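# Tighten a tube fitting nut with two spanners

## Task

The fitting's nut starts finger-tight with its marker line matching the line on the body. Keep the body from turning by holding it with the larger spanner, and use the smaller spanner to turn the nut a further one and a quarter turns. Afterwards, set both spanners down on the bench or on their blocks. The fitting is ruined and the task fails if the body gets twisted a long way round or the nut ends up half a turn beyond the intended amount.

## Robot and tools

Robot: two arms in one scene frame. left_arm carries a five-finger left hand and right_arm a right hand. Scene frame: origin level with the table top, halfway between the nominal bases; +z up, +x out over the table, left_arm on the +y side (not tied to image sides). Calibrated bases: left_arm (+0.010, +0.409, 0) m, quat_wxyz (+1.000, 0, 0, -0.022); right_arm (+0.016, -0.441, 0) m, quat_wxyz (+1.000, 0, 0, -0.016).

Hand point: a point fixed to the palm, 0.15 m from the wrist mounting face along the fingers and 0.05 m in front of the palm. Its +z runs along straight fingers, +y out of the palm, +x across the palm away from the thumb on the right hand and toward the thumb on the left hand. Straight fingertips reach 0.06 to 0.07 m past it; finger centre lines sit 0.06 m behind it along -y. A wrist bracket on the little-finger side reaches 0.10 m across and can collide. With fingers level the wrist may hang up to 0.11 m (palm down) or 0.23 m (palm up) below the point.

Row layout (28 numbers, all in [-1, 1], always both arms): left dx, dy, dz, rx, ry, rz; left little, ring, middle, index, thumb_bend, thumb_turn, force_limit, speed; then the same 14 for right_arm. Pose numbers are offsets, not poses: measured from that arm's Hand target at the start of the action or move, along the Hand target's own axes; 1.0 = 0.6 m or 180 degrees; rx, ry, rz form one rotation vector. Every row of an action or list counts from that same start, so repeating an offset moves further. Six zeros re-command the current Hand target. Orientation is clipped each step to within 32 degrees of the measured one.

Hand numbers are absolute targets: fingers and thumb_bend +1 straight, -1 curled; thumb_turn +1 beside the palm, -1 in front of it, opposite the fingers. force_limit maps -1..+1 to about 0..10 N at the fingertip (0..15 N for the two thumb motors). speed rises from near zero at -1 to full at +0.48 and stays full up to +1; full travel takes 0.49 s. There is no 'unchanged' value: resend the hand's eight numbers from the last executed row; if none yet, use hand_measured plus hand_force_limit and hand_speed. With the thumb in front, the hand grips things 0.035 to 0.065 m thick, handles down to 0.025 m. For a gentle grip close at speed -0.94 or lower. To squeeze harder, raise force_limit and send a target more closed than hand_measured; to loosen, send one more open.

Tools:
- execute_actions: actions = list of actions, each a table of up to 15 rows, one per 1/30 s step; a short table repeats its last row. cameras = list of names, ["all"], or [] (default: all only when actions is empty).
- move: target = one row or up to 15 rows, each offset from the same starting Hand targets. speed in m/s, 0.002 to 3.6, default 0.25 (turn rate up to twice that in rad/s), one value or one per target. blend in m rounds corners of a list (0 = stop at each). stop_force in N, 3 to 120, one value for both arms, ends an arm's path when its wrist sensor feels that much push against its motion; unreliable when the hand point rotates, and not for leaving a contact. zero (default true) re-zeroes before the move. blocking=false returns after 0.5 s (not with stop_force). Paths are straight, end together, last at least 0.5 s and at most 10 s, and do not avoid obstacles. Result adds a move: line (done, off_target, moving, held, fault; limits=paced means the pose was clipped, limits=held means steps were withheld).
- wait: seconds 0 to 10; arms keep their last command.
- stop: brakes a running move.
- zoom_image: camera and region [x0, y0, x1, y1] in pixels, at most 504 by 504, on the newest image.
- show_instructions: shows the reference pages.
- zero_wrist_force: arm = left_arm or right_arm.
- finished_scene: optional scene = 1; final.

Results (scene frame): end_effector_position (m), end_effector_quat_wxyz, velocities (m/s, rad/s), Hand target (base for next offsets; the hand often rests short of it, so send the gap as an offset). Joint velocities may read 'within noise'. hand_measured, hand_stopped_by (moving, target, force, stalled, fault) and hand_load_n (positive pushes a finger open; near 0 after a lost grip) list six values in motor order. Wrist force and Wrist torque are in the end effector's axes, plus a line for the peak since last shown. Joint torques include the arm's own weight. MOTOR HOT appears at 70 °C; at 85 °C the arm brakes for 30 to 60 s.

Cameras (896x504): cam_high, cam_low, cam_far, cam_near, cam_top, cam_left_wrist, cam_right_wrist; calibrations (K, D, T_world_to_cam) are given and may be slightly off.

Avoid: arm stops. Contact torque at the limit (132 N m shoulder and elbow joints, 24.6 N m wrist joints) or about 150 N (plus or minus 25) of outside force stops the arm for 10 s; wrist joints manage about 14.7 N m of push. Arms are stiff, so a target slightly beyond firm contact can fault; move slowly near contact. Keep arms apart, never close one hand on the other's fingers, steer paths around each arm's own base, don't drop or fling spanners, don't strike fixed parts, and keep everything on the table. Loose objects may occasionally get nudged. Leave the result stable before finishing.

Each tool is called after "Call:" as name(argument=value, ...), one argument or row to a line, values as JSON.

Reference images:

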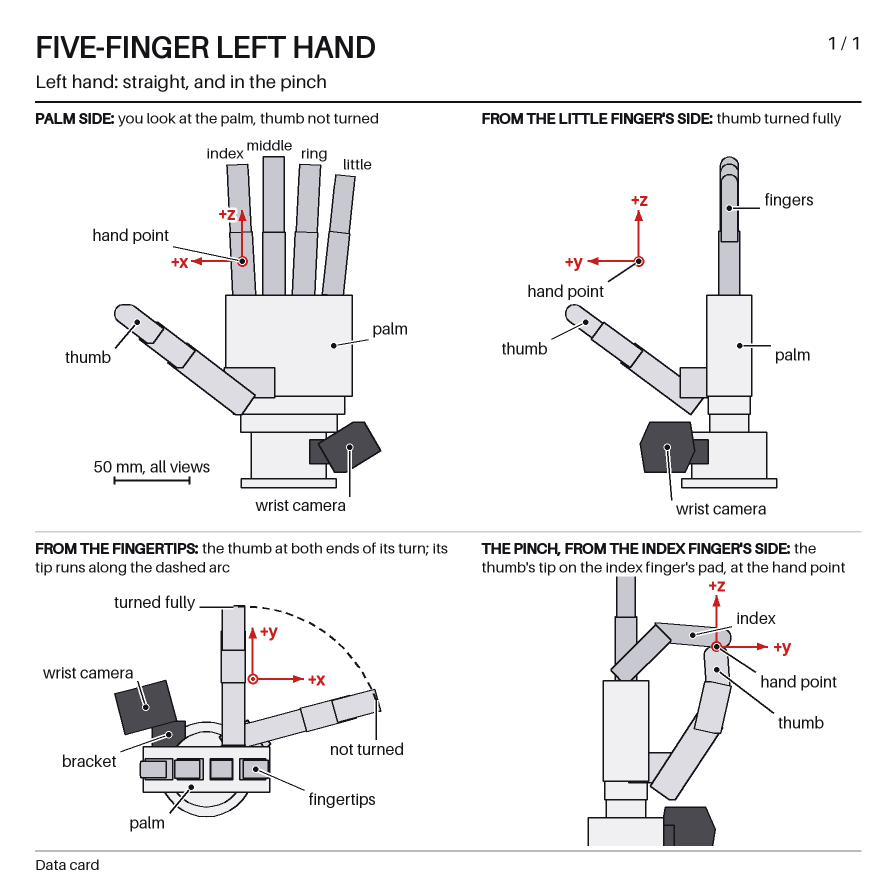

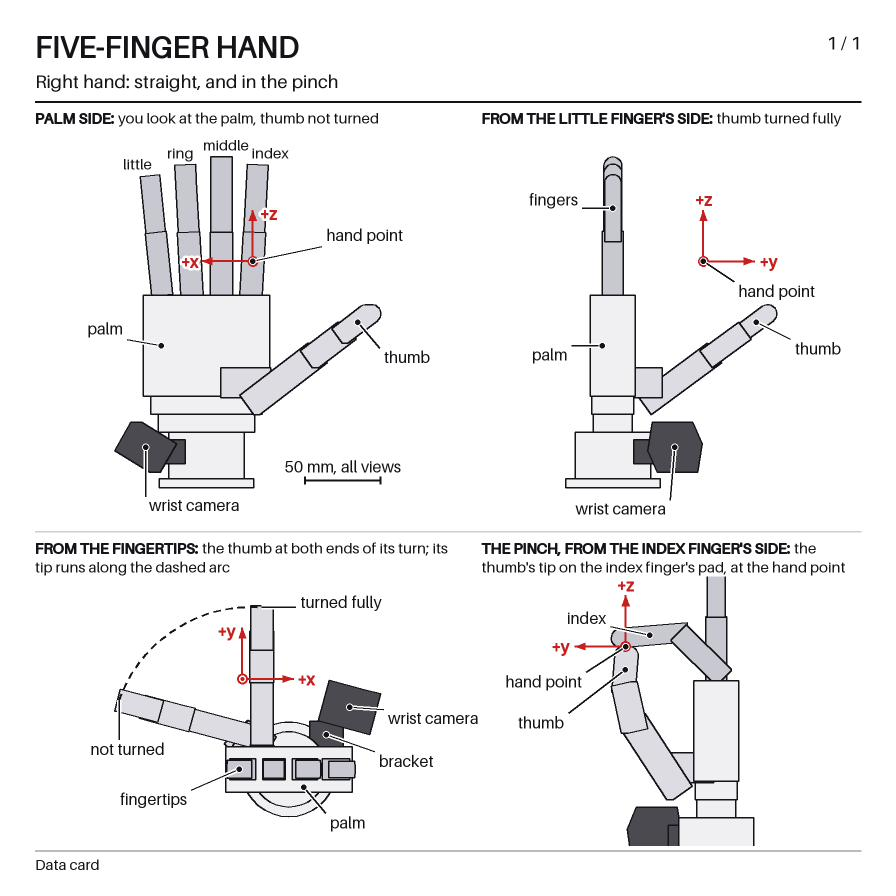

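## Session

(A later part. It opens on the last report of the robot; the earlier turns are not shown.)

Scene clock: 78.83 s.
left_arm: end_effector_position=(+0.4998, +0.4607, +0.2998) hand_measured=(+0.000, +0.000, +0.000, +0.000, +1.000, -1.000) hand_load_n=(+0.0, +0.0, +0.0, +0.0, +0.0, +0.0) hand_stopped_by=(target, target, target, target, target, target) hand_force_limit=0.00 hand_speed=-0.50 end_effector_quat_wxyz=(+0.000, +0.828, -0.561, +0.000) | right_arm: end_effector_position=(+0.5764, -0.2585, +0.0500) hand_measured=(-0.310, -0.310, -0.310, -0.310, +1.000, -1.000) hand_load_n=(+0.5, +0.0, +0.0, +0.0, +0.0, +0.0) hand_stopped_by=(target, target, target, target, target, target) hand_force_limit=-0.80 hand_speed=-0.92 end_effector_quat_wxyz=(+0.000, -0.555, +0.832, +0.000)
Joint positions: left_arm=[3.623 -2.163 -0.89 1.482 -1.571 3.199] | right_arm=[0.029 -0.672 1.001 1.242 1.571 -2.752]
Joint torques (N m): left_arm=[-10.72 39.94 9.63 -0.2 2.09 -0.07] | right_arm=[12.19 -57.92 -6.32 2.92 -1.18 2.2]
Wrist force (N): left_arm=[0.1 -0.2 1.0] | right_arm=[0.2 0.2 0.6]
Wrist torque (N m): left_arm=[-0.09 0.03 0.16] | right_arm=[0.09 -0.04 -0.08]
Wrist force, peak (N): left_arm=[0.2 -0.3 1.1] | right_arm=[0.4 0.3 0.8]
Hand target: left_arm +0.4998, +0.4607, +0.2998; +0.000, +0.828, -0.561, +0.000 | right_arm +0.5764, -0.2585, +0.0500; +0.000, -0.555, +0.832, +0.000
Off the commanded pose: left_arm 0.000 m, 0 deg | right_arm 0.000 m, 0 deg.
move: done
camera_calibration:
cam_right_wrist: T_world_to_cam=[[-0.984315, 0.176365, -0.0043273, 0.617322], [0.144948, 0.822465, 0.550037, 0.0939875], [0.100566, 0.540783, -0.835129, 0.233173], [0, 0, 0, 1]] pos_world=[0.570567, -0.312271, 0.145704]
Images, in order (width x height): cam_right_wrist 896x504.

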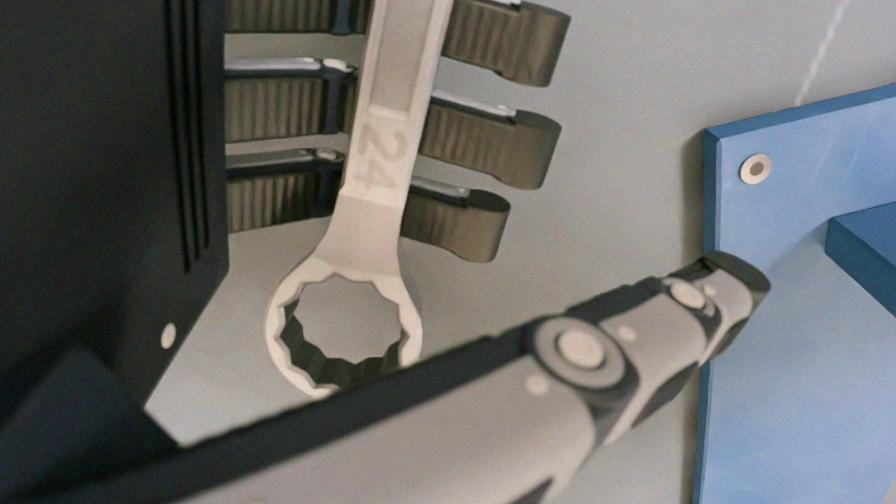

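Call:
move(
  target=[
    [0,0,0,0,0,0,0,0,0,0,1,-1,0,-0.5,0,0,0,0,0,0,-0.02,-0.02,-0.02,-0.02,1,-1,-0.8,-0.9],
    [0,0,0,0,0,0,0,0,0,0,1,-1,0,-0.5,0,0.0067,-0.0117,0,0,0,-0.02,-0.02,-0.02,-0.02,1,-1,-0.8,-0.9],
  ],
  speed=0.03,
  cameras=["cam_right_wrist"],
)

Call:
zoom_image(
  camera="cam_right_wrist",
  region=[220, 0, 720, 504],
)

Scene clock: 83.03 s.
left_arm: end_effector_position=(+0.4998, +0.4607, +0.2998) hand_measured=(+0.000, +0.000, +0.000, +0.000, +1.000, -1.000) hand_load_n=(+0.0, +0.5, +0.0, +0.0, +0.0, +0.0) hand_stopped_by=(target, target, target, target, target, target) hand_force_limit=0.00 hand_speed=-0.50 end_effector_quat_wxyz=(+0.000, +0.828, -0.561, +0.000) | right_arm: end_effector_position=(+0.5728, -0.2570, +0.0570) hand_measured=(-0.020, -0.020, -0.020, -0.020, +1.000, -1.000) hand_load_n=(+0.0, +0.0, +0.0, +0.0, +0.0, +0.0) hand_stopped_by=(target, target, target, target, target, target) hand_force_limit=-0.80 hand_speed=-0.90 end_effector_quat_wxyz=(+0.000, -0.555, +0.832, +0.000)
Joint positions: left_arm=[3.623 -2.163 -0.89 1.482 -1.571 3.199] | right_arm=[0.031 -0.687 1.01 1.247 1.571 -2.749]
Joint torques (N m): left_arm=[-11.88 40.67 10.53 -0.09 2.06 0.14] | right_arm=[12.09 -57.85 -5.59 3.7 -0.03 2.12]
Wrist force (N): left_arm=[0.0 -0.2 1.0] | right_arm=[0.0 0.5 -0.3]
Wrist torque (N m): left_arm=[-0.07 0.05 0.15] | right_arm=[0.16 0.00 -0.06]
Wrist force, peak (N): left_arm=[0.1 -0.3 1.2] | right_arm=[0.2 0.4 0.9]
Hand target: left_arm +0.4998, +0.4607, +0.2998; +0.000, +0.828, -0.561, +0.000 | right_arm +0.5727, -0.2570, +0.0570; +0.000, -0.555, +0.832, +0.000
Off the commanded pose: left_arm 0.000 m, 0 deg | right_arm 0.000 m, 0 deg.
move: done
camera_calibration:
cam_right_wrist: T_world_to_cam=[[-0.984301, 0.176446, -0.00427344, 0.613454], [0.145044, 0.822448, 0.550038, 0.0894346], [0.100567, 0.540783, -0.835129, 0.238496], [0, 0, 0, 1]] pos_world=[0.566867, -0.310772, 0.152604]
Images, in order (width x height): cam_right_wrist 896x504.

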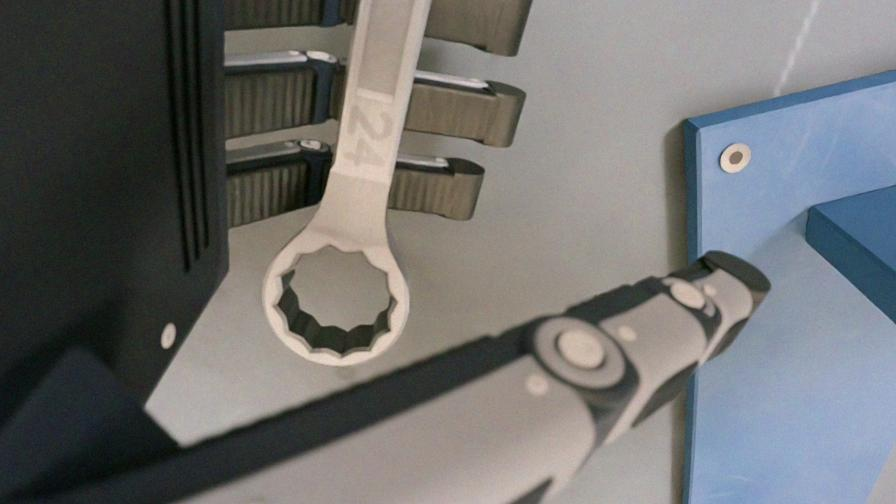

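Scaled by 1.000.

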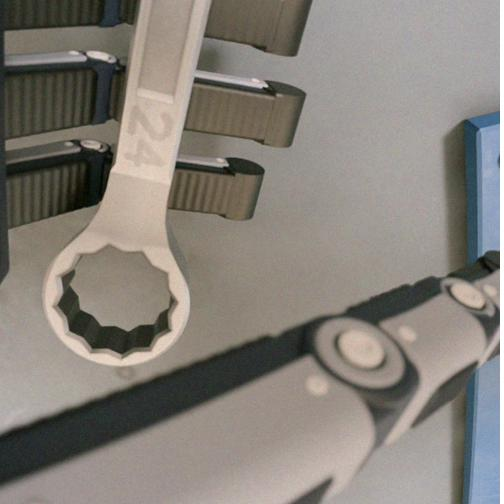

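Call:
move(
  target=[0,0,0,0,0,0,0,0,0,0,1,-1,0,-0.5,0,0,0,0,0,0,-0.02,-0.02,-0.02,-0.02,0.1,-1,-0.7,-0.8],
  cameras=["cam_right_wrist","cam_low"],
)

Call:
zoom_image(
  camera="cam_right_wrist",
  region=[220, 0, 720, 504],
)

Call:
zoom_image(
  camera="cam_low",
  region=[110, 250, 310, 370],
)

Scene clock: 87.67 s.
left_arm: end_effector_position=(+0.4998, +0.4607, +0.2998) hand_measured=(+0.000, +0.000, +0.000, +0.000, +1.000, -1.000) hand_load_n=(+0.0, +0.0, +0.0, +0.0, +0.0, +0.0) hand_stopped_by=(target, target, target, target, target, target) hand_force_limit=0.00 hand_speed=-0.50 end_effector_quat_wxyz=(+0.000, +0.828, -0.561, +0.000) | right_arm: end_effector_position=(+0.5727, -0.2570, +0.0570) hand_measured=(-0.020, -0.020, -0.020, -0.020, +0.100, -1.000) hand_load_n=(+0.0, +0.0, +0.0, +0.5, +0.0, +0.0) hand_stopped_by=(target, target, target, target, target, target) hand_force_limit=-0.70 hand_speed=-0.80 end_effector_quat_wxyz=(+0.000, -0.555, +0.832, +0.000)
Joint positions: left_arm=[3.623 -2.163 -0.89 1.482 -1.571 3.199] | right_arm=[0.031 -0.687 1.01 1.247 1.571 -2.749]
Joint torques (N m): left_arm=[-11.82 42.56 11.08 -0.05 2.05 -0.27] | right_arm=[11.71 -57.68 -6.26 2.74 -0.05 2.02]
Wrist force (N): left_arm=[0.3 -0.3 1.0] | right_arm=[-0.1 0.0 -0.1]
Wrist torque (N m): left_arm=[-0.09 0.01 0.17] | right_arm=[0.07 0.02 -0.09]
Wrist force, peak (N): left_arm=[0.1 -0.3 1.2] | right_arm=[0.0 0.6 0.1]
Hand target: left_arm +0.4998, +0.4607, +0.2998; +0.000, +0.828, -0.561, +0.000 | right_arm +0.5727, -0.2570, +0.0570; +0.000, -0.555, +0.832, +0.000
Off the commanded pose: left_arm 0.000 m, 0 deg | right_arm 0.000 m, 0 deg.
move: done
camera_calibration:
cam_right_wrist: T_world_to_cam=[[-0.984301, 0.176446, -0.00427344, 0.613356], [0.145044, 0.822448, 0.550038, 0.0893941], [0.100567, 0.540783, -0.835129, 0.238589], [0, 0, 0, 1]] pos_world=[0.566767, -0.310772, 0.152704]
Images, in order (width x height): cam_low 896x504, cam_right_wrist 896x504.

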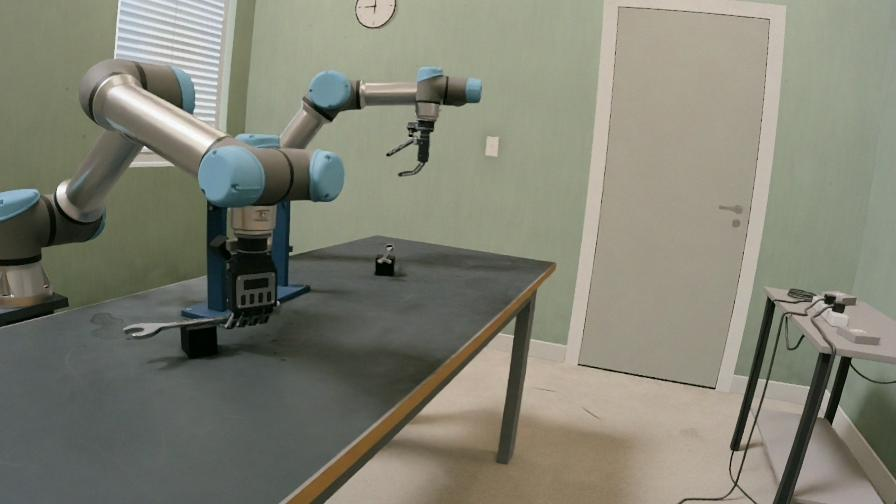

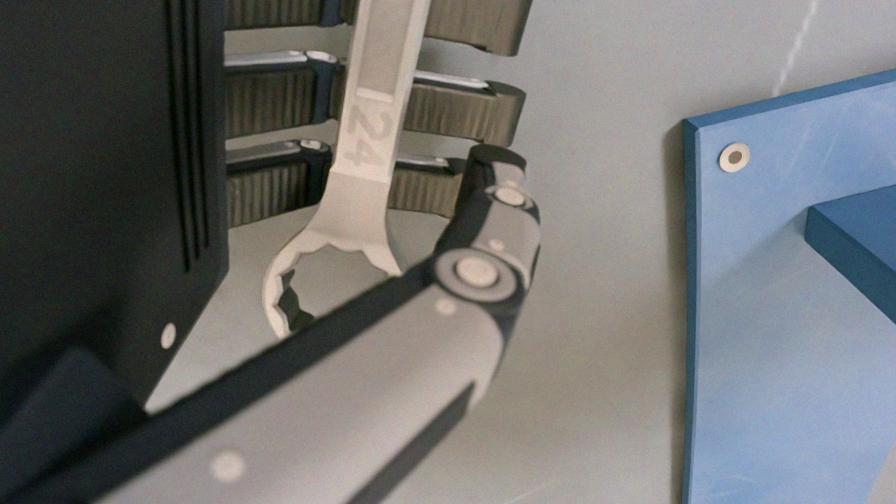

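Scaled by 1.000.

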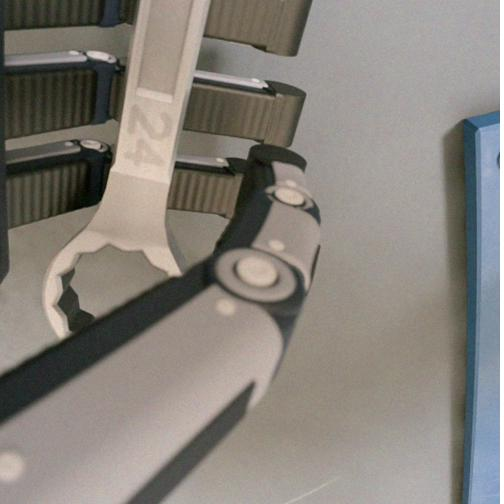

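Scaled by 2.520 from the camera's 896x504 image, which has a finer 1280x720 frame.

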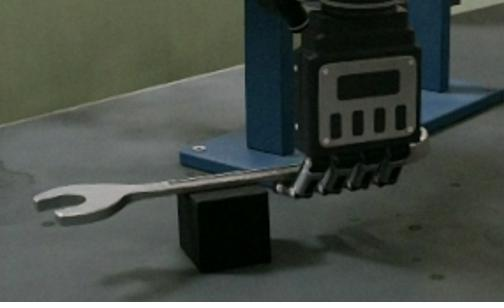

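Call:
move(
  target=[0,0,0,0,0,0,0,0,0,0,1,-1,0,-0.5,0,0,0,0,0,0,-0.02,-0.02,-0.02,-0.02,-0.25,-1,-0.7,-0.88],
  cameras=["cam_right_wrist"],
)

Call:
zoom_image(
  camera="cam_right_wrist",
  region=[220, 0, 720, 504],
)

Scene clock: 90.37 s.
left_arm: end_effector_position=(+0.4998, +0.4607, +0.2998) hand_measured=(+0.000, +0.000, +0.000, +0.000, +1.000, -1.000) hand_load_n=(+0.0, +0.0, +0.5, +0.0, +0.0, +0.0) hand_stopped_by=(target, target, target, target, target, target) hand_force_limit=0.00 hand_speed=-0.50 end_effector_quat_wxyz=(+0.000, +0.828, -0.561, +0.000) | right_arm: end_effector_position=(+0.5727, -0.2570, +0.0570) hand_measured=(-0.020, -0.020, -0.020, -0.020, -0.238, -1.000) hand_load_n=(+0.0, +0.0, +0.0, +0.5, +2.5, +0.5) hand_stopped_by=(target, target, target, target, force, target) hand_force_limit=-0.70 hand_speed=-0.88 end_effector_quat_wxyz=(+0.000, -0.555, +0.832, +0.000)
Joint positions: left_arm=[3.623 -2.163 -0.89 1.482 -1.571 3.199] | right_arm=[0.031 -0.687 1.01 1.247 1.571 -2.749]
Joint torques (N m): left_arm=[-12.65 42.61 10.38 -0.04 1.96 -0.01] | right_arm=[12.16 -57.79 -5.88 2.1 -0.09 2.09]
Wrist force (N): left_arm=[0.0 -0.2 0.9] | right_arm=[0.3 0.8 -0.1]
Wrist torque (N m): left_arm=[-0.08 0.04 0.15] | right_arm=[0.12 0.02 -0.03]
Wrist force, peak (N): left_arm=[0.4 -0.4 1.0] | right_arm=[0.5 0.9 -0.2]
Hand target: left_arm +0.4998, +0.4607, +0.2998; +0.000, +0.828, -0.561, +0.000 | right_arm +0.5727, -0.2570, +0.0570; +0.000, -0.555, +0.832, +0.000
Off the commanded pose: left_arm 0.000 m, 0 deg | right_arm 0.000 m, 0 deg.
move: done
camera_calibration:
cam_right_wrist: T_world_to_cam=[[-0.984301, 0.176446, -0.00427344, 0.613356], [0.145044, 0.822448, 0.550038, 0.0893941], [0.100567, 0.540783, -0.835129, 0.238589], [0, 0, 0, 1]] pos_world=[0.566767, -0.310772, 0.152704]
Images, in order (width x height): cam_right_wrist 896x504.

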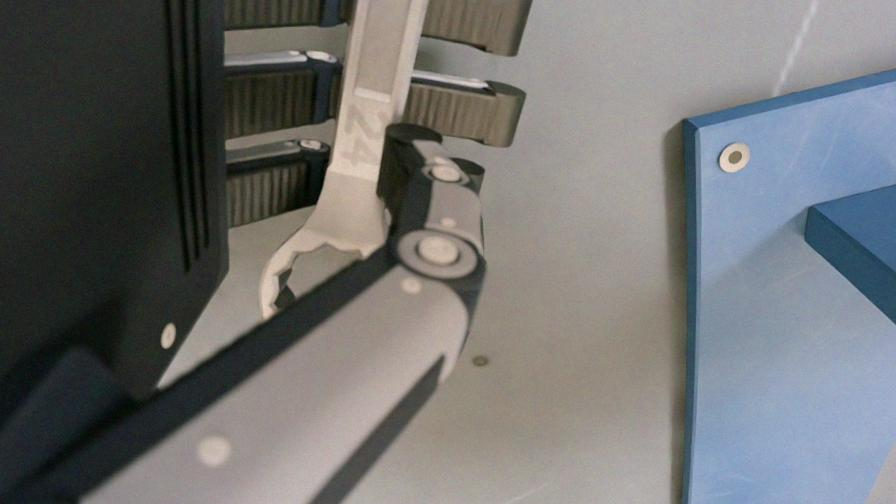

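Scaled by 1.000.

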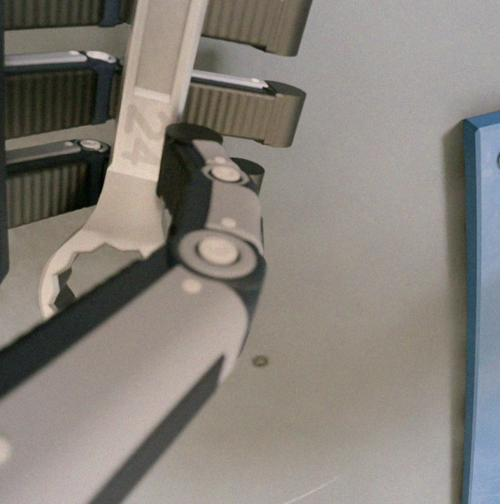

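Call:
move(
  target=[
    [0,0,0,0,0,0,0,0,0,0,1,-1,0,-0.5,0,0,0,0,0,0,0.1,0.1,0.1,0.1,0.05,-1,-0.7,-0.8],
    [0,0,0,0,0,0,0,0,0,0,1,-1,0,-0.5,0,0,-0.0083,0,0,0,0.1,0.1,0.1,0.1,0.05,-1,-0.7,-0.8],
  ],
  speed=0.03,
  cameras=["cam_right_wrist"],
)

Call:
execute_actions(
  actions=[
    [[0,0,0,0,0,0,0,0,0,0,1,-1,0,-0.5,0,0,0,0,0,0,0.1,0.1,0.1,0.1,-0.42,-1,-0.75,-0.88]],
  ],
  cameras=["cam_right_wrist"],
)

Call:
zoom_image(
  camera="cam_right_wrist",
  region=[220, 0, 720, 504],
)

Scene clock: 93.53 s.
left_arm: end_effector_position=(+0.4998, +0.4607, +0.2998) hand_measured=(+0.000, +0.000, +0.000, +0.000, +1.000, -1.000) hand_load_n=(+0.0, +0.0, +0.0, +0.5, -0.5, +0.0) hand_stopped_by=(target, target, target, target, target, target) hand_force_limit=0.00 hand_speed=-0.50 end_effector_quat_wxyz=(+0.000, +0.828, -0.561, +0.000) | right_arm: end_effector_position=(+0.5727, -0.2570, +0.0619) hand_measured=(+0.100, +0.100, +0.100, +0.100, +0.050, -1.000) hand_load_n=(+0.0, +0.0, +0.5, +0.0, +0.0, +0.0) hand_stopped_by=(target, target, target, target, target, target) hand_force_limit=-0.70 hand_speed=-0.80 end_effector_quat_wxyz=(+0.000, -0.555, +0.832, +0.000)
Joint positions: left_arm=[3.623 -2.163 -0.89 1.482 -1.571 3.199] | right_arm=[0.031 -0.691 1.005 1.257 1.571 -2.749]
Joint torques (N m): left_arm=[-12.1 43.27 10.66 -0.21 2 0.18] | right_arm=[12.05 -57.54 -29.79 3.73 -0.29 2.05]
Wrist force (N): left_arm=[0.2 -0.3 0.9] | right_arm=[0.0 0.2 0.2]
Wrist torque (N m): left_arm=[-0.09 0.02 0.16] | right_arm=[0.08 0.00 -0.07]
Wrist force, peak (N): left_arm=[0.0 -0.4 1.1] | right_arm=[0.5 1.1 -0.2]
Hand target: left_arm +0.4998, +0.4607, +0.2998; +0.000, +0.828, -0.561, +0.000 | right_arm +0.5727, -0.2570, +0.0620; +0.000, -0.555, +0.832, +0.000
Off the commanded pose: left_arm 0.000 m, 0 deg | right_arm 0.000 m, 0 deg.
move: done
camera_calibration:
cam_right_wrist: T_world_to_cam=[[-0.984301, 0.176446, -0.00427344, 0.613377], [0.145044, 0.822448, 0.550038, 0.086699], [0.100567, 0.540783, -0.835129, 0.242682], [0, 0, 0, 1]] pos_world=[0.566767, -0.310772, 0.157604]
Images, in order (width x height): cam_right_wrist 896x504.

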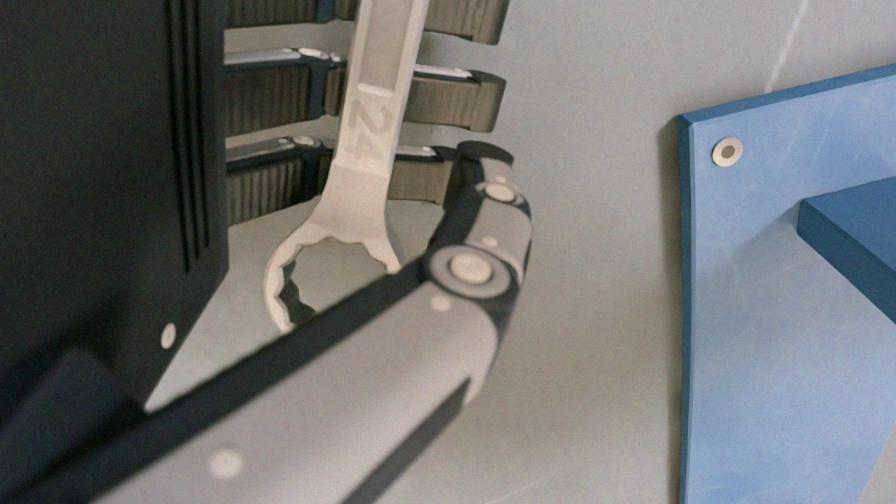

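Scene clock: 96.50 s.
left_arm: end_effector_position=(+0.4998, +0.4607, +0.2998) hand_measured=(+0.000, +0.000, +0.000, +0.000, +1.000, -1.000) hand_load_n=(+0.0, +0.0, +0.0, +0.0, +0.0, +0.0) hand_stopped_by=(target, target, target, target, target, target) hand_force_limit=0.00 hand_speed=-0.50 end_effector_quat_wxyz=(+0.000, +0.828, -0.561, +0.000) | right_arm: end_effector_position=(+0.5727, -0.2570, +0.0620) hand_measured=(+0.100, +0.100, +0.100, +0.100, -0.420, -1.000) hand_load_n=(+0.0, +0.0, +0.0, +0.0, +0.0, +0.0) hand_stopped_by=(target, target, target, target, target, target) hand_force_limit=-0.75 hand_speed=-0.88 end_effector_quat_wxyz=(+0.000, -0.555, +0.832, +0.000)
Joint positions: left_arm=[3.623 -2.163 -0.89 1.482 -1.571 3.199] | right_arm=[0.031 -0.691 1.005 1.257 1.571 -2.749]
Joint torques (N m): left_arm=[-12.91 44.38 10.84 -0.16 2.02 -0.06] | right_arm=[12.56 -57.35 -29.51 3.48 -0.31 2.08]
Wrist force (N): left_arm=[0.0 -0.2 1.0] | right_arm=[-0.3 0.2 0.5]
Wrist torque (N m): left_arm=[-0.07 0.05 0.15] | right_arm=[0.06 0.03 -0.10]
Wrist force, peak (N): left_arm=[0.2 -0.4 1.1] | right_arm=[0.3 0.5 0.4]
Hand target: left_arm +0.4998, +0.4607, +0.2998; +0.000, +0.828, -0.561, +0.000 | right_arm +0.5727, -0.2570, +0.0620; +0.000, -0.555, +0.832, +0.000
Off the commanded pose: left_arm 0.000 m, 0 deg | right_arm 0.000 m, 0 deg.
camera_calibration:
cam_right_wrist: T_world_to_cam=[[-0.984315, 0.176365, -0.0043273, 0.613369], [0.144948, 0.822465, 0.550037, 0.0867042], [0.100566, 0.540783, -0.835129, 0.242765], [0, 0, 0, 1]] pos_world=[0.566767, -0.310771, 0.157704]
Images, in order (width x height): cam_right_wrist 896x504.

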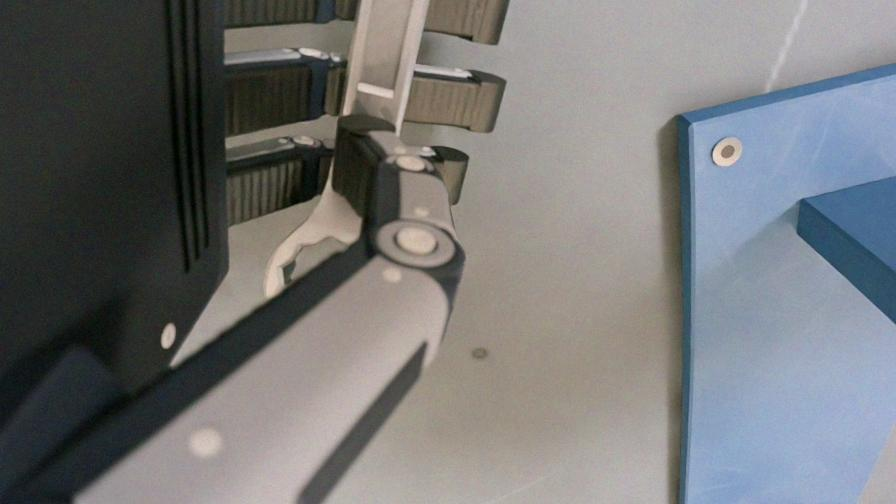

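Scaled by 1.000.

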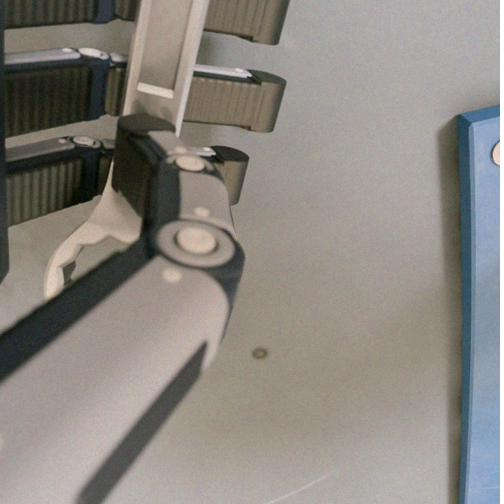

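Call:
execute_actions(
  actions=[
    [[0,0,0,0,0,0,0,0,0,0,1,-1,0,-0.5,0,0,0,0,0,0,0.1,0.1,-0.5,-0.5,-0.42,-1,-0.3,-0.93]],
  ],
  cameras=["cam_right_wrist"],
)

Call:
zoom_image(
  camera="cam_right_wrist",
  region=[220, 0, 720, 504],
)

Scene clock: 98.17 s.
left_arm: end_effector_position=(+0.4998, +0.4607, +0.2998) hand_measured=(+0.000, +0.000, +0.000, +0.000, +1.000, -1.000) hand_load_n=(+0.0, +0.0, +0.0, +0.0, +0.0, +0.0) hand_stopped_by=(target, target, target, target, target, target) hand_force_limit=0.00 hand_speed=-0.50 end_effector_quat_wxyz=(+0.000, +0.828, -0.561, +0.000) | right_arm: end_effector_position=(+0.5727, -0.2569, +0.0620) hand_measured=(+0.100, +0.100, -0.062, -0.024, -0.418, -1.000) hand_load_n=(+0.0, +0.0, +4.5, +0.5, +5.5, +0.0) hand_stopped_by=(target, target, force, force, target, target) hand_force_limit=-0.30 hand_speed=-0.93 end_effector_quat_wxyz=(+0.000, -0.555, +0.832, +0.000)
Joint positions: left_arm=[3.623 -2.163 -0.89 1.482 -1.571 3.199] | right_arm=[0.031 -0.691 1.005 1.257 1.571 -2.749]
Joint torques (N m): left_arm=[-12.9 44.11 11.68 0.09 1.77 -0.07] | right_arm=[11.36 -56.88 -29.4 3.46 -0.21 1.96]
Wrist force (N): left_arm=[0.0 -0.3 0.8] | right_arm=[-0.2 -0.5 1.2]
Wrist torque (N m): left_arm=[-0.07 0.04 0.15] | right_arm=[0.03 -0.10 -0.16]
Wrist force, peak (N): left_arm=[0.2 -0.3 1.1] | right_arm=[-0.2 -0.3 1.4]
Hand target: left_arm +0.4998, +0.4607, +0.2998; +0.000, +0.828, -0.561, +0.000 | right_arm +0.5727, -0.2570, +0.0620; +0.000, -0.555, +0.832, +0.000
Off the commanded pose: left_arm 0.000 m, 0 deg | right_arm 0.000 m, 0 deg.
camera_calibration:
cam_right_wrist: T_world_to_cam=[[-0.984315, 0.176365, -0.0043273, 0.613369], [0.144948, 0.822465, 0.550037, 0.0867042], [0.100566, 0.540783, -0.835129, 0.242765], [0, 0, 0, 1]] pos_world=[0.566767, -0.310771, 0.157704]
Images, in order (width x height): cam_right_wrist 896x504.

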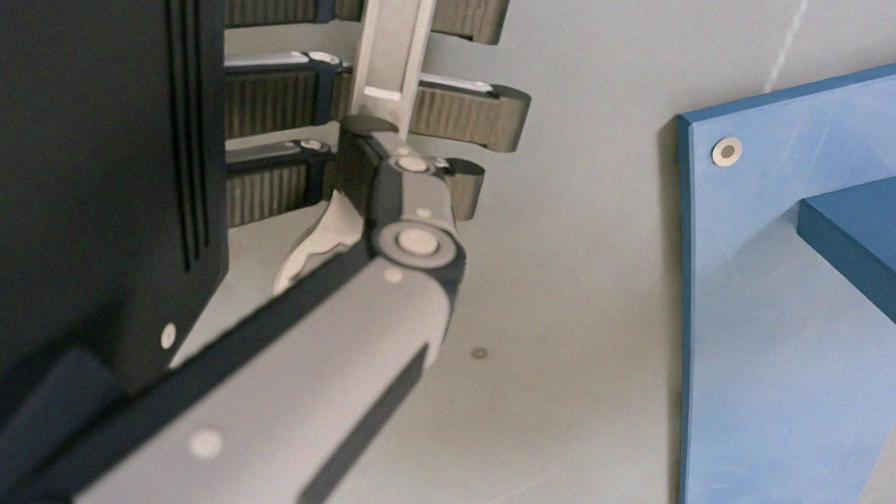

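Scaled by 1.000.

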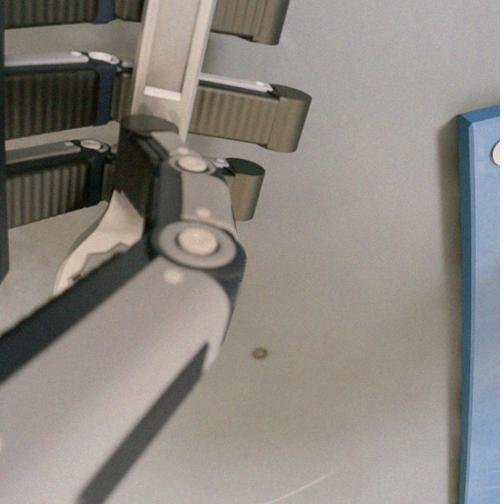

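Call:
execute_actions(
  actions=[
    [[0,0,0,0,0,0,0,0,0,0,1,-1,0,-0.5,0,0,0,0,0,0,-0.5,-0.5,-0.55,-0.55,-0.42,-1,-0.2,-0.93]],
  ],
  cameras=["cam_right_wrist","cam_low"],
)

Call:
zoom_image(
  camera="cam_right_wrist",
  region=[220, 0, 720, 504],
)

Call:
zoom_image(
  camera="cam_low",
  region=[110, 250, 310, 370],
)

Scene clock: 99.80 s.
left_arm: end_effector_position=(+0.4998, +0.4607, +0.2998) hand_measured=(+0.000, +0.000, +0.000, +0.000, +1.000, -1.000) hand_load_n=(+0.0, +0.0, +0.0, +0.0, +0.0, +0.0) hand_stopped_by=(target, target, target, target, target, target) hand_force_limit=0.00 hand_speed=-0.50 end_effector_quat_wxyz=(+0.000, +0.828, -0.561, +0.000) | right_arm: end_effector_position=(+0.5727, -0.2569, +0.0620) hand_measured=(-0.068, -0.062, -0.062, -0.042, -0.418, -1.000) hand_load_n=(+5.0, +3.0, +0.0, +7.0, +6.5, +2.0) hand_stopped_by=(force, force, force, force, target, target) hand_force_limit=-0.20 hand_speed=-0.93 end_effector_quat_wxyz=(+0.000, -0.555, +0.832, +0.000)
Joint positions: left_arm=[3.623 -2.163 -0.89 1.482 -1.571 3.199] | right_arm=[0.031 -0.691 1.005 1.257 1.571 -2.749]
Joint torques (N m): left_arm=[-12.56 45.33 10.55 -0.05 1.85 -0.02] | right_arm=[9.74 -55.1 -29.71 3.32 -0.44 1.84]
Wrist force (N): left_arm=[0.2 -0.4 0.9] | right_arm=[0.3 0.3 2.4]
Wrist torque (N m): left_arm=[-0.10 0.01 0.17] | right_arm=[0.05 -0.35 -0.06]
Wrist force, peak (N): left_arm=[0.1 -0.1 1.1] | right_arm=[-0.1 0.3 2.6]
Hand target: left_arm +0.4998, +0.4607, +0.2998; +0.000, +0.828, -0.561, +0.000 | right_arm +0.5727, -0.2570, +0.0620; +0.000, -0.555, +0.832, +0.000
Off the commanded pose: left_arm 0.000 m, 0 deg | right_arm 0.000 m, 0 deg.
camera_calibration:
cam_right_wrist: T_world_to_cam=[[-0.984315, 0.176365, -0.0043273, 0.613369], [0.144948, 0.822465, 0.550037, 0.0867042], [0.100566, 0.540783, -0.835129, 0.242765], [0, 0, 0, 1]] pos_world=[0.566767, -0.310771, 0.157704]
Images, in order (width x height): cam_low 896x504, cam_right_wrist 896x504.

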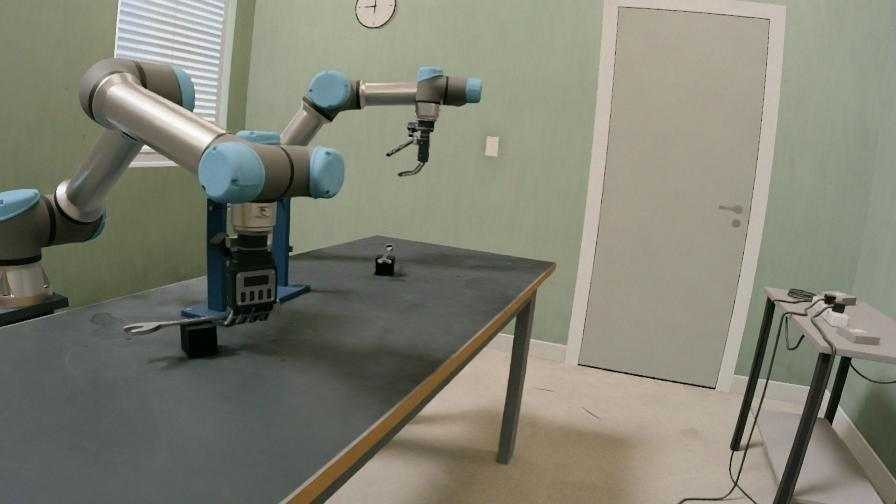

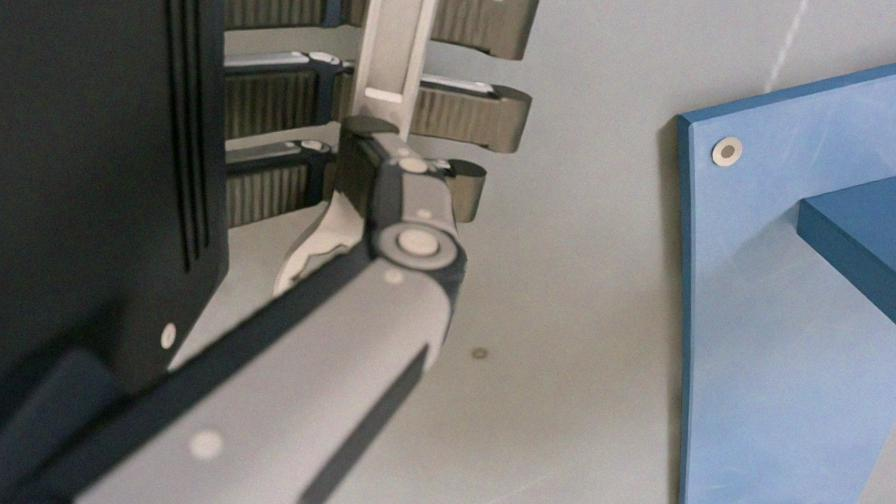

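Scaled by 1.000.

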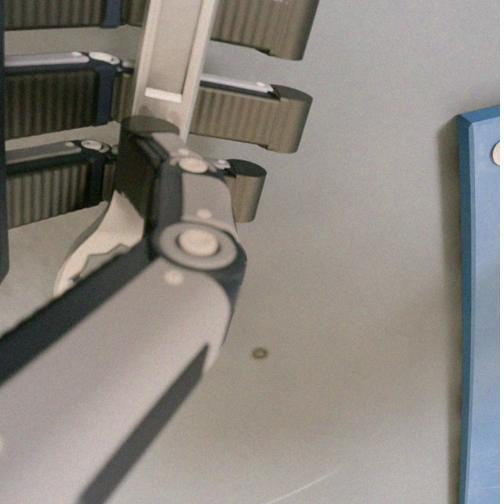

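Scaled by 2.520 from the camera's 896x504 image, which has a finer 1280x720 frame.

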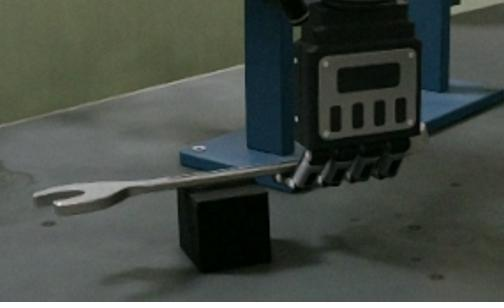

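Call:
move(
  target=[0,0,0,0,0,0,0,0,0,0,1,-1,0,-0.5,0,0,-0.05,0,0,0,-0.5,-0.5,-0.55,-0.55,-0.42,-1,-0.2,-0.93],
  speed=0.04,
  cameras=["cam_right_wrist","cam_low","cam_high"],
)

Call:
zoom_image(
  camera="cam_low",
  region=[110, 250, 310, 370],
)

Scene clock: 101.40 s.
left_arm: end_effector_position=(+0.4998, +0.4607, +0.2998) hand_measured=(+0.000, +0.000, +0.000, +0.000, +1.000, -1.000) hand_load_n=(+0.0, +0.0, +0.0, +0.0, +0.0, +0.0) hand_stopped_by=(target, target, target, target, target, target) hand_force_limit=0.00 hand_speed=-0.50 end_effector_quat_wxyz=(+0.000, +0.828, -0.561, +0.000) | right_arm: end_effector_position=(+0.5727, -0.2569, +0.0920) hand_measured=(-0.068, -0.062, -0.062, -0.042, -0.418, -1.000) hand_load_n=(+5.0, +3.0, +0.0, +7.0, +6.5, +2.0) hand_stopped_by=(force, force, force, force, target, target) hand_force_limit=-0.20 hand_speed=-0.93 end_effector_quat_wxyz=(+0.000, -0.555, +0.832, +0.000)
Joint positions: left_arm=[3.623 -2.163 -0.89 1.482 -1.571 3.199] | right_arm=[0.031 -0.715 0.97 1.316 1.571 -2.749]
Joint torques (N m): left_arm=[-11.57 44.62 10.62 -0.03 1.97 0.01] | right_arm=[10.48 -58.63 -30.63 4.23 -1.7 1.92]
Wrist force (N): left_arm=[0.1 -0.2 0.8] | right_arm=[0.0 0.2 2.6]
Wrist torque (N m): left_arm=[-0.07 0.02 0.16] | right_arm=[0.02 -0.32 -0.08]
Wrist force, peak (N): left_arm=[0.1 -0.2 1.1] | right_arm=[-0.2 0.2 2.8]
Hand target: left_arm +0.4998, +0.4607, +0.2998; +0.000, +0.828, -0.561, +0.000 | right_arm +0.5727, -0.2569, +0.0920; +0.000, -0.555, +0.832, +0.000
Off the commanded pose: left_arm 0.000 m, 0 deg | right_arm 0.000 m, 0 deg.
move: done
camera_calibration:
cam_right_wrist: T_world_to_cam=[[-0.984301, 0.176446, -0.00427344, 0.613604], [0.145044, 0.822448, 0.550038, 0.0701833], [0.100567, 0.540783, -0.835129, 0.267725], [0, 0, 0, 1]] pos_world=[0.566867, -0.310772, 0.187604]
Images, in order (width x height): cam_high 896x504, cam_low 896x504, cam_right_wrist 896x504.

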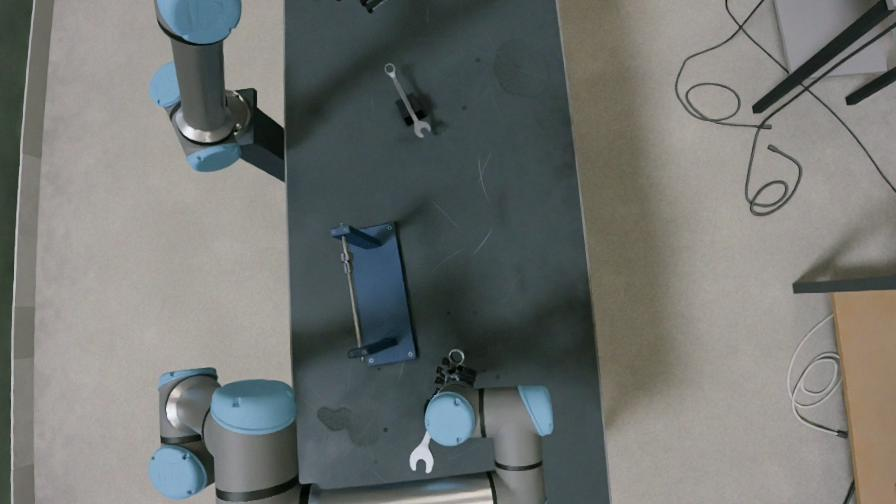

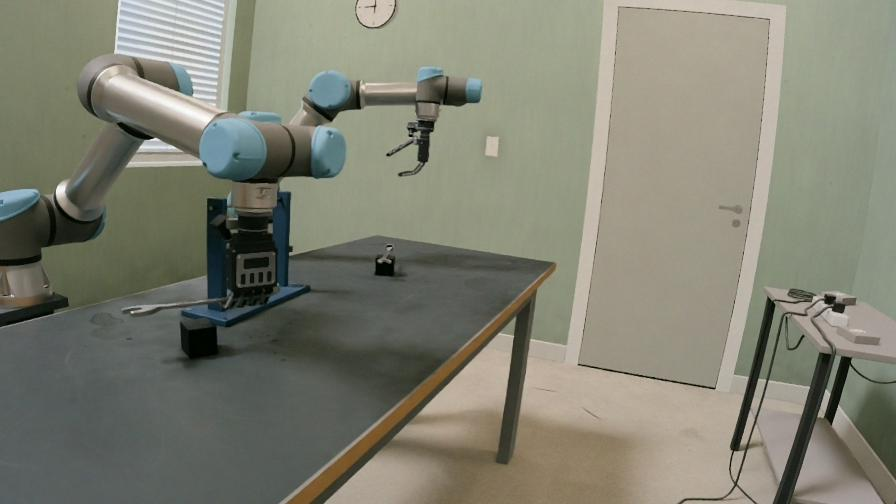

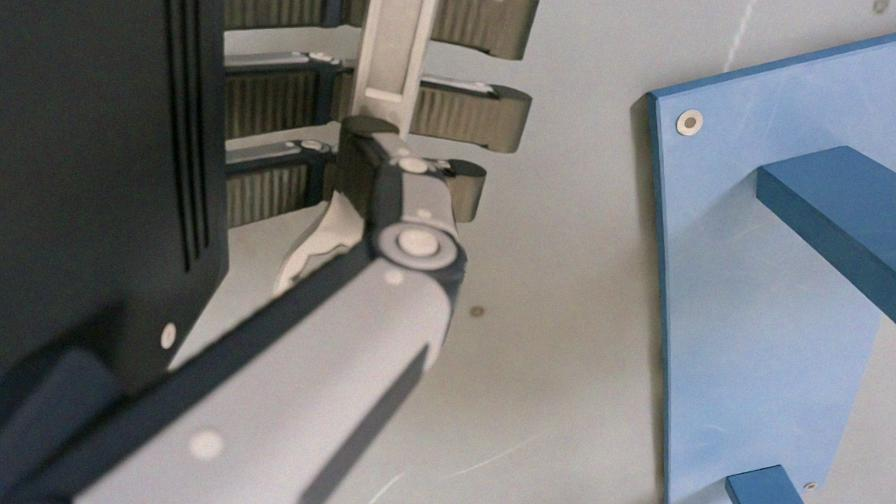

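Scaled by 2.520 from the camera's 896x504 image, which has a finer 1280x720 frame.

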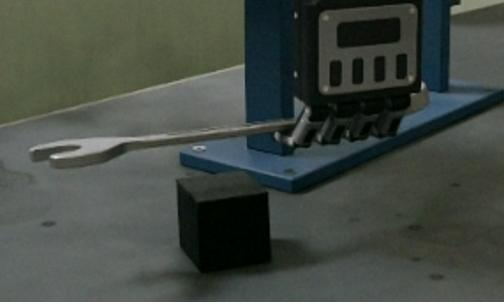

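Call:
execute_actions(
  actions=[
    [[0,0,0,0,0,0,0,0,0,0,1,-1,0,-0.5,0,0,0,0,0,0,-0.5,-0.5,-0.6,-0.55,-0.42,-1,0.0,-0.94]],
  ],
  cameras=["cam_right_wrist"],
)

Scene clock: 115.17 s.
left_arm: end_effector_position=(+0.4998, +0.4607, +0.2998) hand_measured=(+0.000, +0.000, +0.000, +0.000, +1.000, -1.000) hand_load_n=(+0.0, +0.0, +0.0, +0.0, +0.0, +0.5) hand_stopped_by=(target, target, target, target, target, target) hand_force_limit=0.00 hand_speed=-0.50 end_effector_quat_wxyz=(+0.000, +0.828, -0.561, +0.000) | right_arm: end_effector_position=(+0.5727, -0.2569, +0.0920) hand_measured=(-0.068, -0.062, -0.078, -0.042, -0.418, -1.000) hand_load_n=(+3.5, +1.5, +4.5, +6.0, +6.0, +2.0) hand_stopped_by=(force, force, force, force, target, target) hand_force_limit=0.00 hand_speed=-0.94 end_effector_quat_wxyz=(+0.000, -0.555, +0.832, +0.000)
Joint positions: left_arm=[3.623 -2.163 -0.89 1.482 -1.571 3.199] | right_arm=[0.031 -0.715 0.97 1.316 1.571 -2.749]
Joint torques (N m): left_arm=[-12.09 45.63 10.91 -0.04 2.06 -0.11] | right_arm=[12.31 -57.22 -30.84 3.93 -1.58 -0.48]
Wrist force (N): left_arm=[0.0 -0.2 1.0] | right_arm=[-0.1 0.2 2.5]
Wrist torque (N m): left_arm=[-0.09 0.04 0.15] | right_arm=[0.03 -0.29 -0.08]
Wrist force, peak (N): left_arm=[0.2 -0.3 1.2] | right_arm=[0.2 0.3 2.6]
Hand target: left_arm +0.4998, +0.4607, +0.2998; +0.000, +0.828, -0.561, +0.000 | right_arm +0.5727, -0.2569, +0.0920; +0.000, -0.555, +0.832, +0.000
Off the commanded pose: left_arm 0.000 m, 0 deg | right_arm 0.000 m, 0 deg.
camera_calibration:
cam_right_wrist: T_world_to_cam=[[-0.984301, 0.176446, -0.00427344, 0.613604], [0.145044, 0.822448, 0.550038, 0.0701283], [0.100567, 0.540783, -0.835129, 0.267809], [0, 0, 0, 1]] pos_world=[0.566867, -0.310772, 0.187704]
Images, in order (width x height): cam_right_wrist 896x504.

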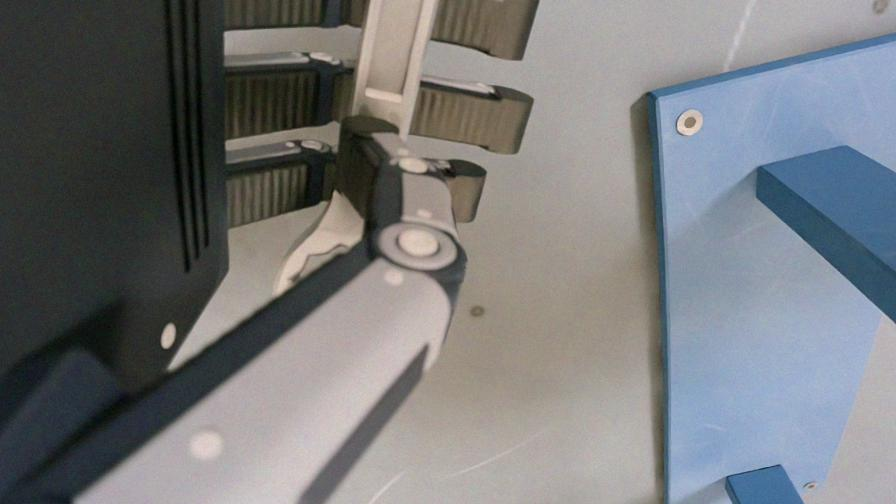

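Call:
move(
  target=[0,0,0,0,0,0,0,0,0,0,1,-1,0,-0.5,0.1128,0.0843,-0.5467,0,0,0,-0.5,-0.5,-0.6,-0.55,-0.42,-1,0.0,-0.94],
  speed=0.2,
  cameras=["cam_high","cam_low"],
)

Scene clock: 120.20 s.
left_arm: end_effector_position=(+0.4998, +0.4607, +0.2998) hand_measured=(+0.000, +0.000, +0.000, +0.000, +1.000, -1.000) hand_load_n=(+0.5, +0.5, +0.0, +0.0, +0.0, +0.0) hand_stopped_by=(target, target, target, target, target, target) hand_force_limit=0.00 hand_speed=-0.50 end_effector_quat_wxyz=(+0.000, +0.828, -0.561, +0.000) | right_arm: end_effector_position=(+0.5002, -0.3000, +0.4201) hand_measured=(-0.068, -0.062, -0.078, -0.042, -0.418, -1.000) hand_load_n=(+4.0, +1.5, +4.5, +6.0, +6.0, +2.0) hand_stopped_by=(force, force, force, force, target, target) hand_force_limit=0.00 hand_speed=-0.94 end_effector_quat_wxyz=(+0.000, -0.555, +0.832, +0.000)
Joint positions: left_arm=[3.623 -2.163 -0.89 1.482 -1.571 3.199] | right_arm=[-0.051 -0.882 0.406 2.047 1.571 -2.831]
Joint torques (N m): left_arm=[-12.55 47.72 10.28 -0.1 1.85 0.2] | right_arm=[12.75 -35.48 -29.16 3.61 1.85 -1.97]
Wrist force (N): left_arm=[0.2 -0.3 0.8] | right_arm=[0.1 -0.1 2.7]
Wrist torque (N m): left_arm=[-0.08 0.01 0.16] | right_arm=[-0.04 -0.33 0.03]
Wrist force, peak (N): left_arm=[0.2 -0.4 1.1] | right_arm=[-0.7 0.0 3.6]
Hand target: left_arm +0.4998, +0.4607, +0.2998; +0.000, +0.828, -0.561, +0.000 | right_arm +0.5002, -0.3000, +0.4201; +0.000, -0.555, +0.832, +0.000
Off the commanded pose: left_arm 0.000 m, 0 deg | right_arm 0.000 m, 0 deg.
move: done
Images, in order (width x height): cam_high 896x504, cam_low 896x504.

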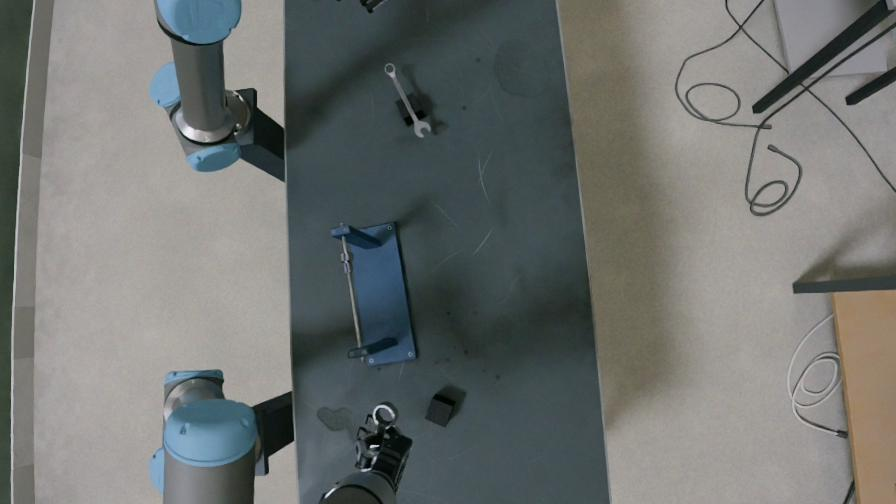

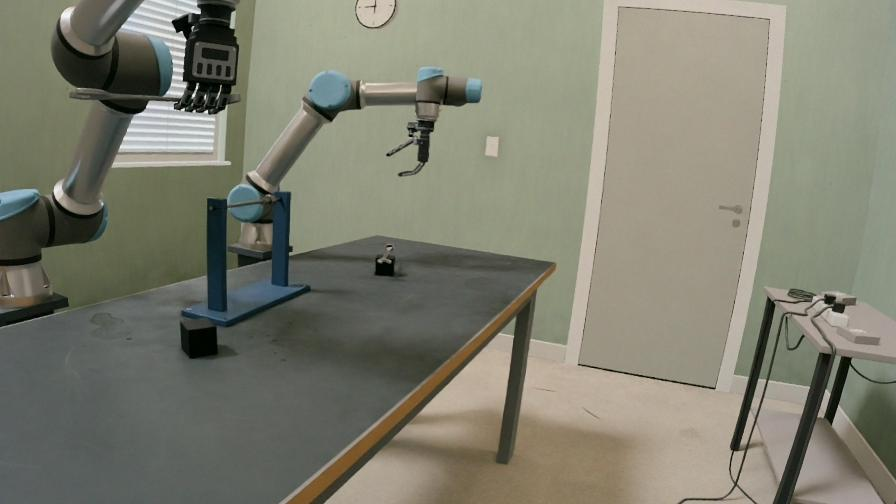

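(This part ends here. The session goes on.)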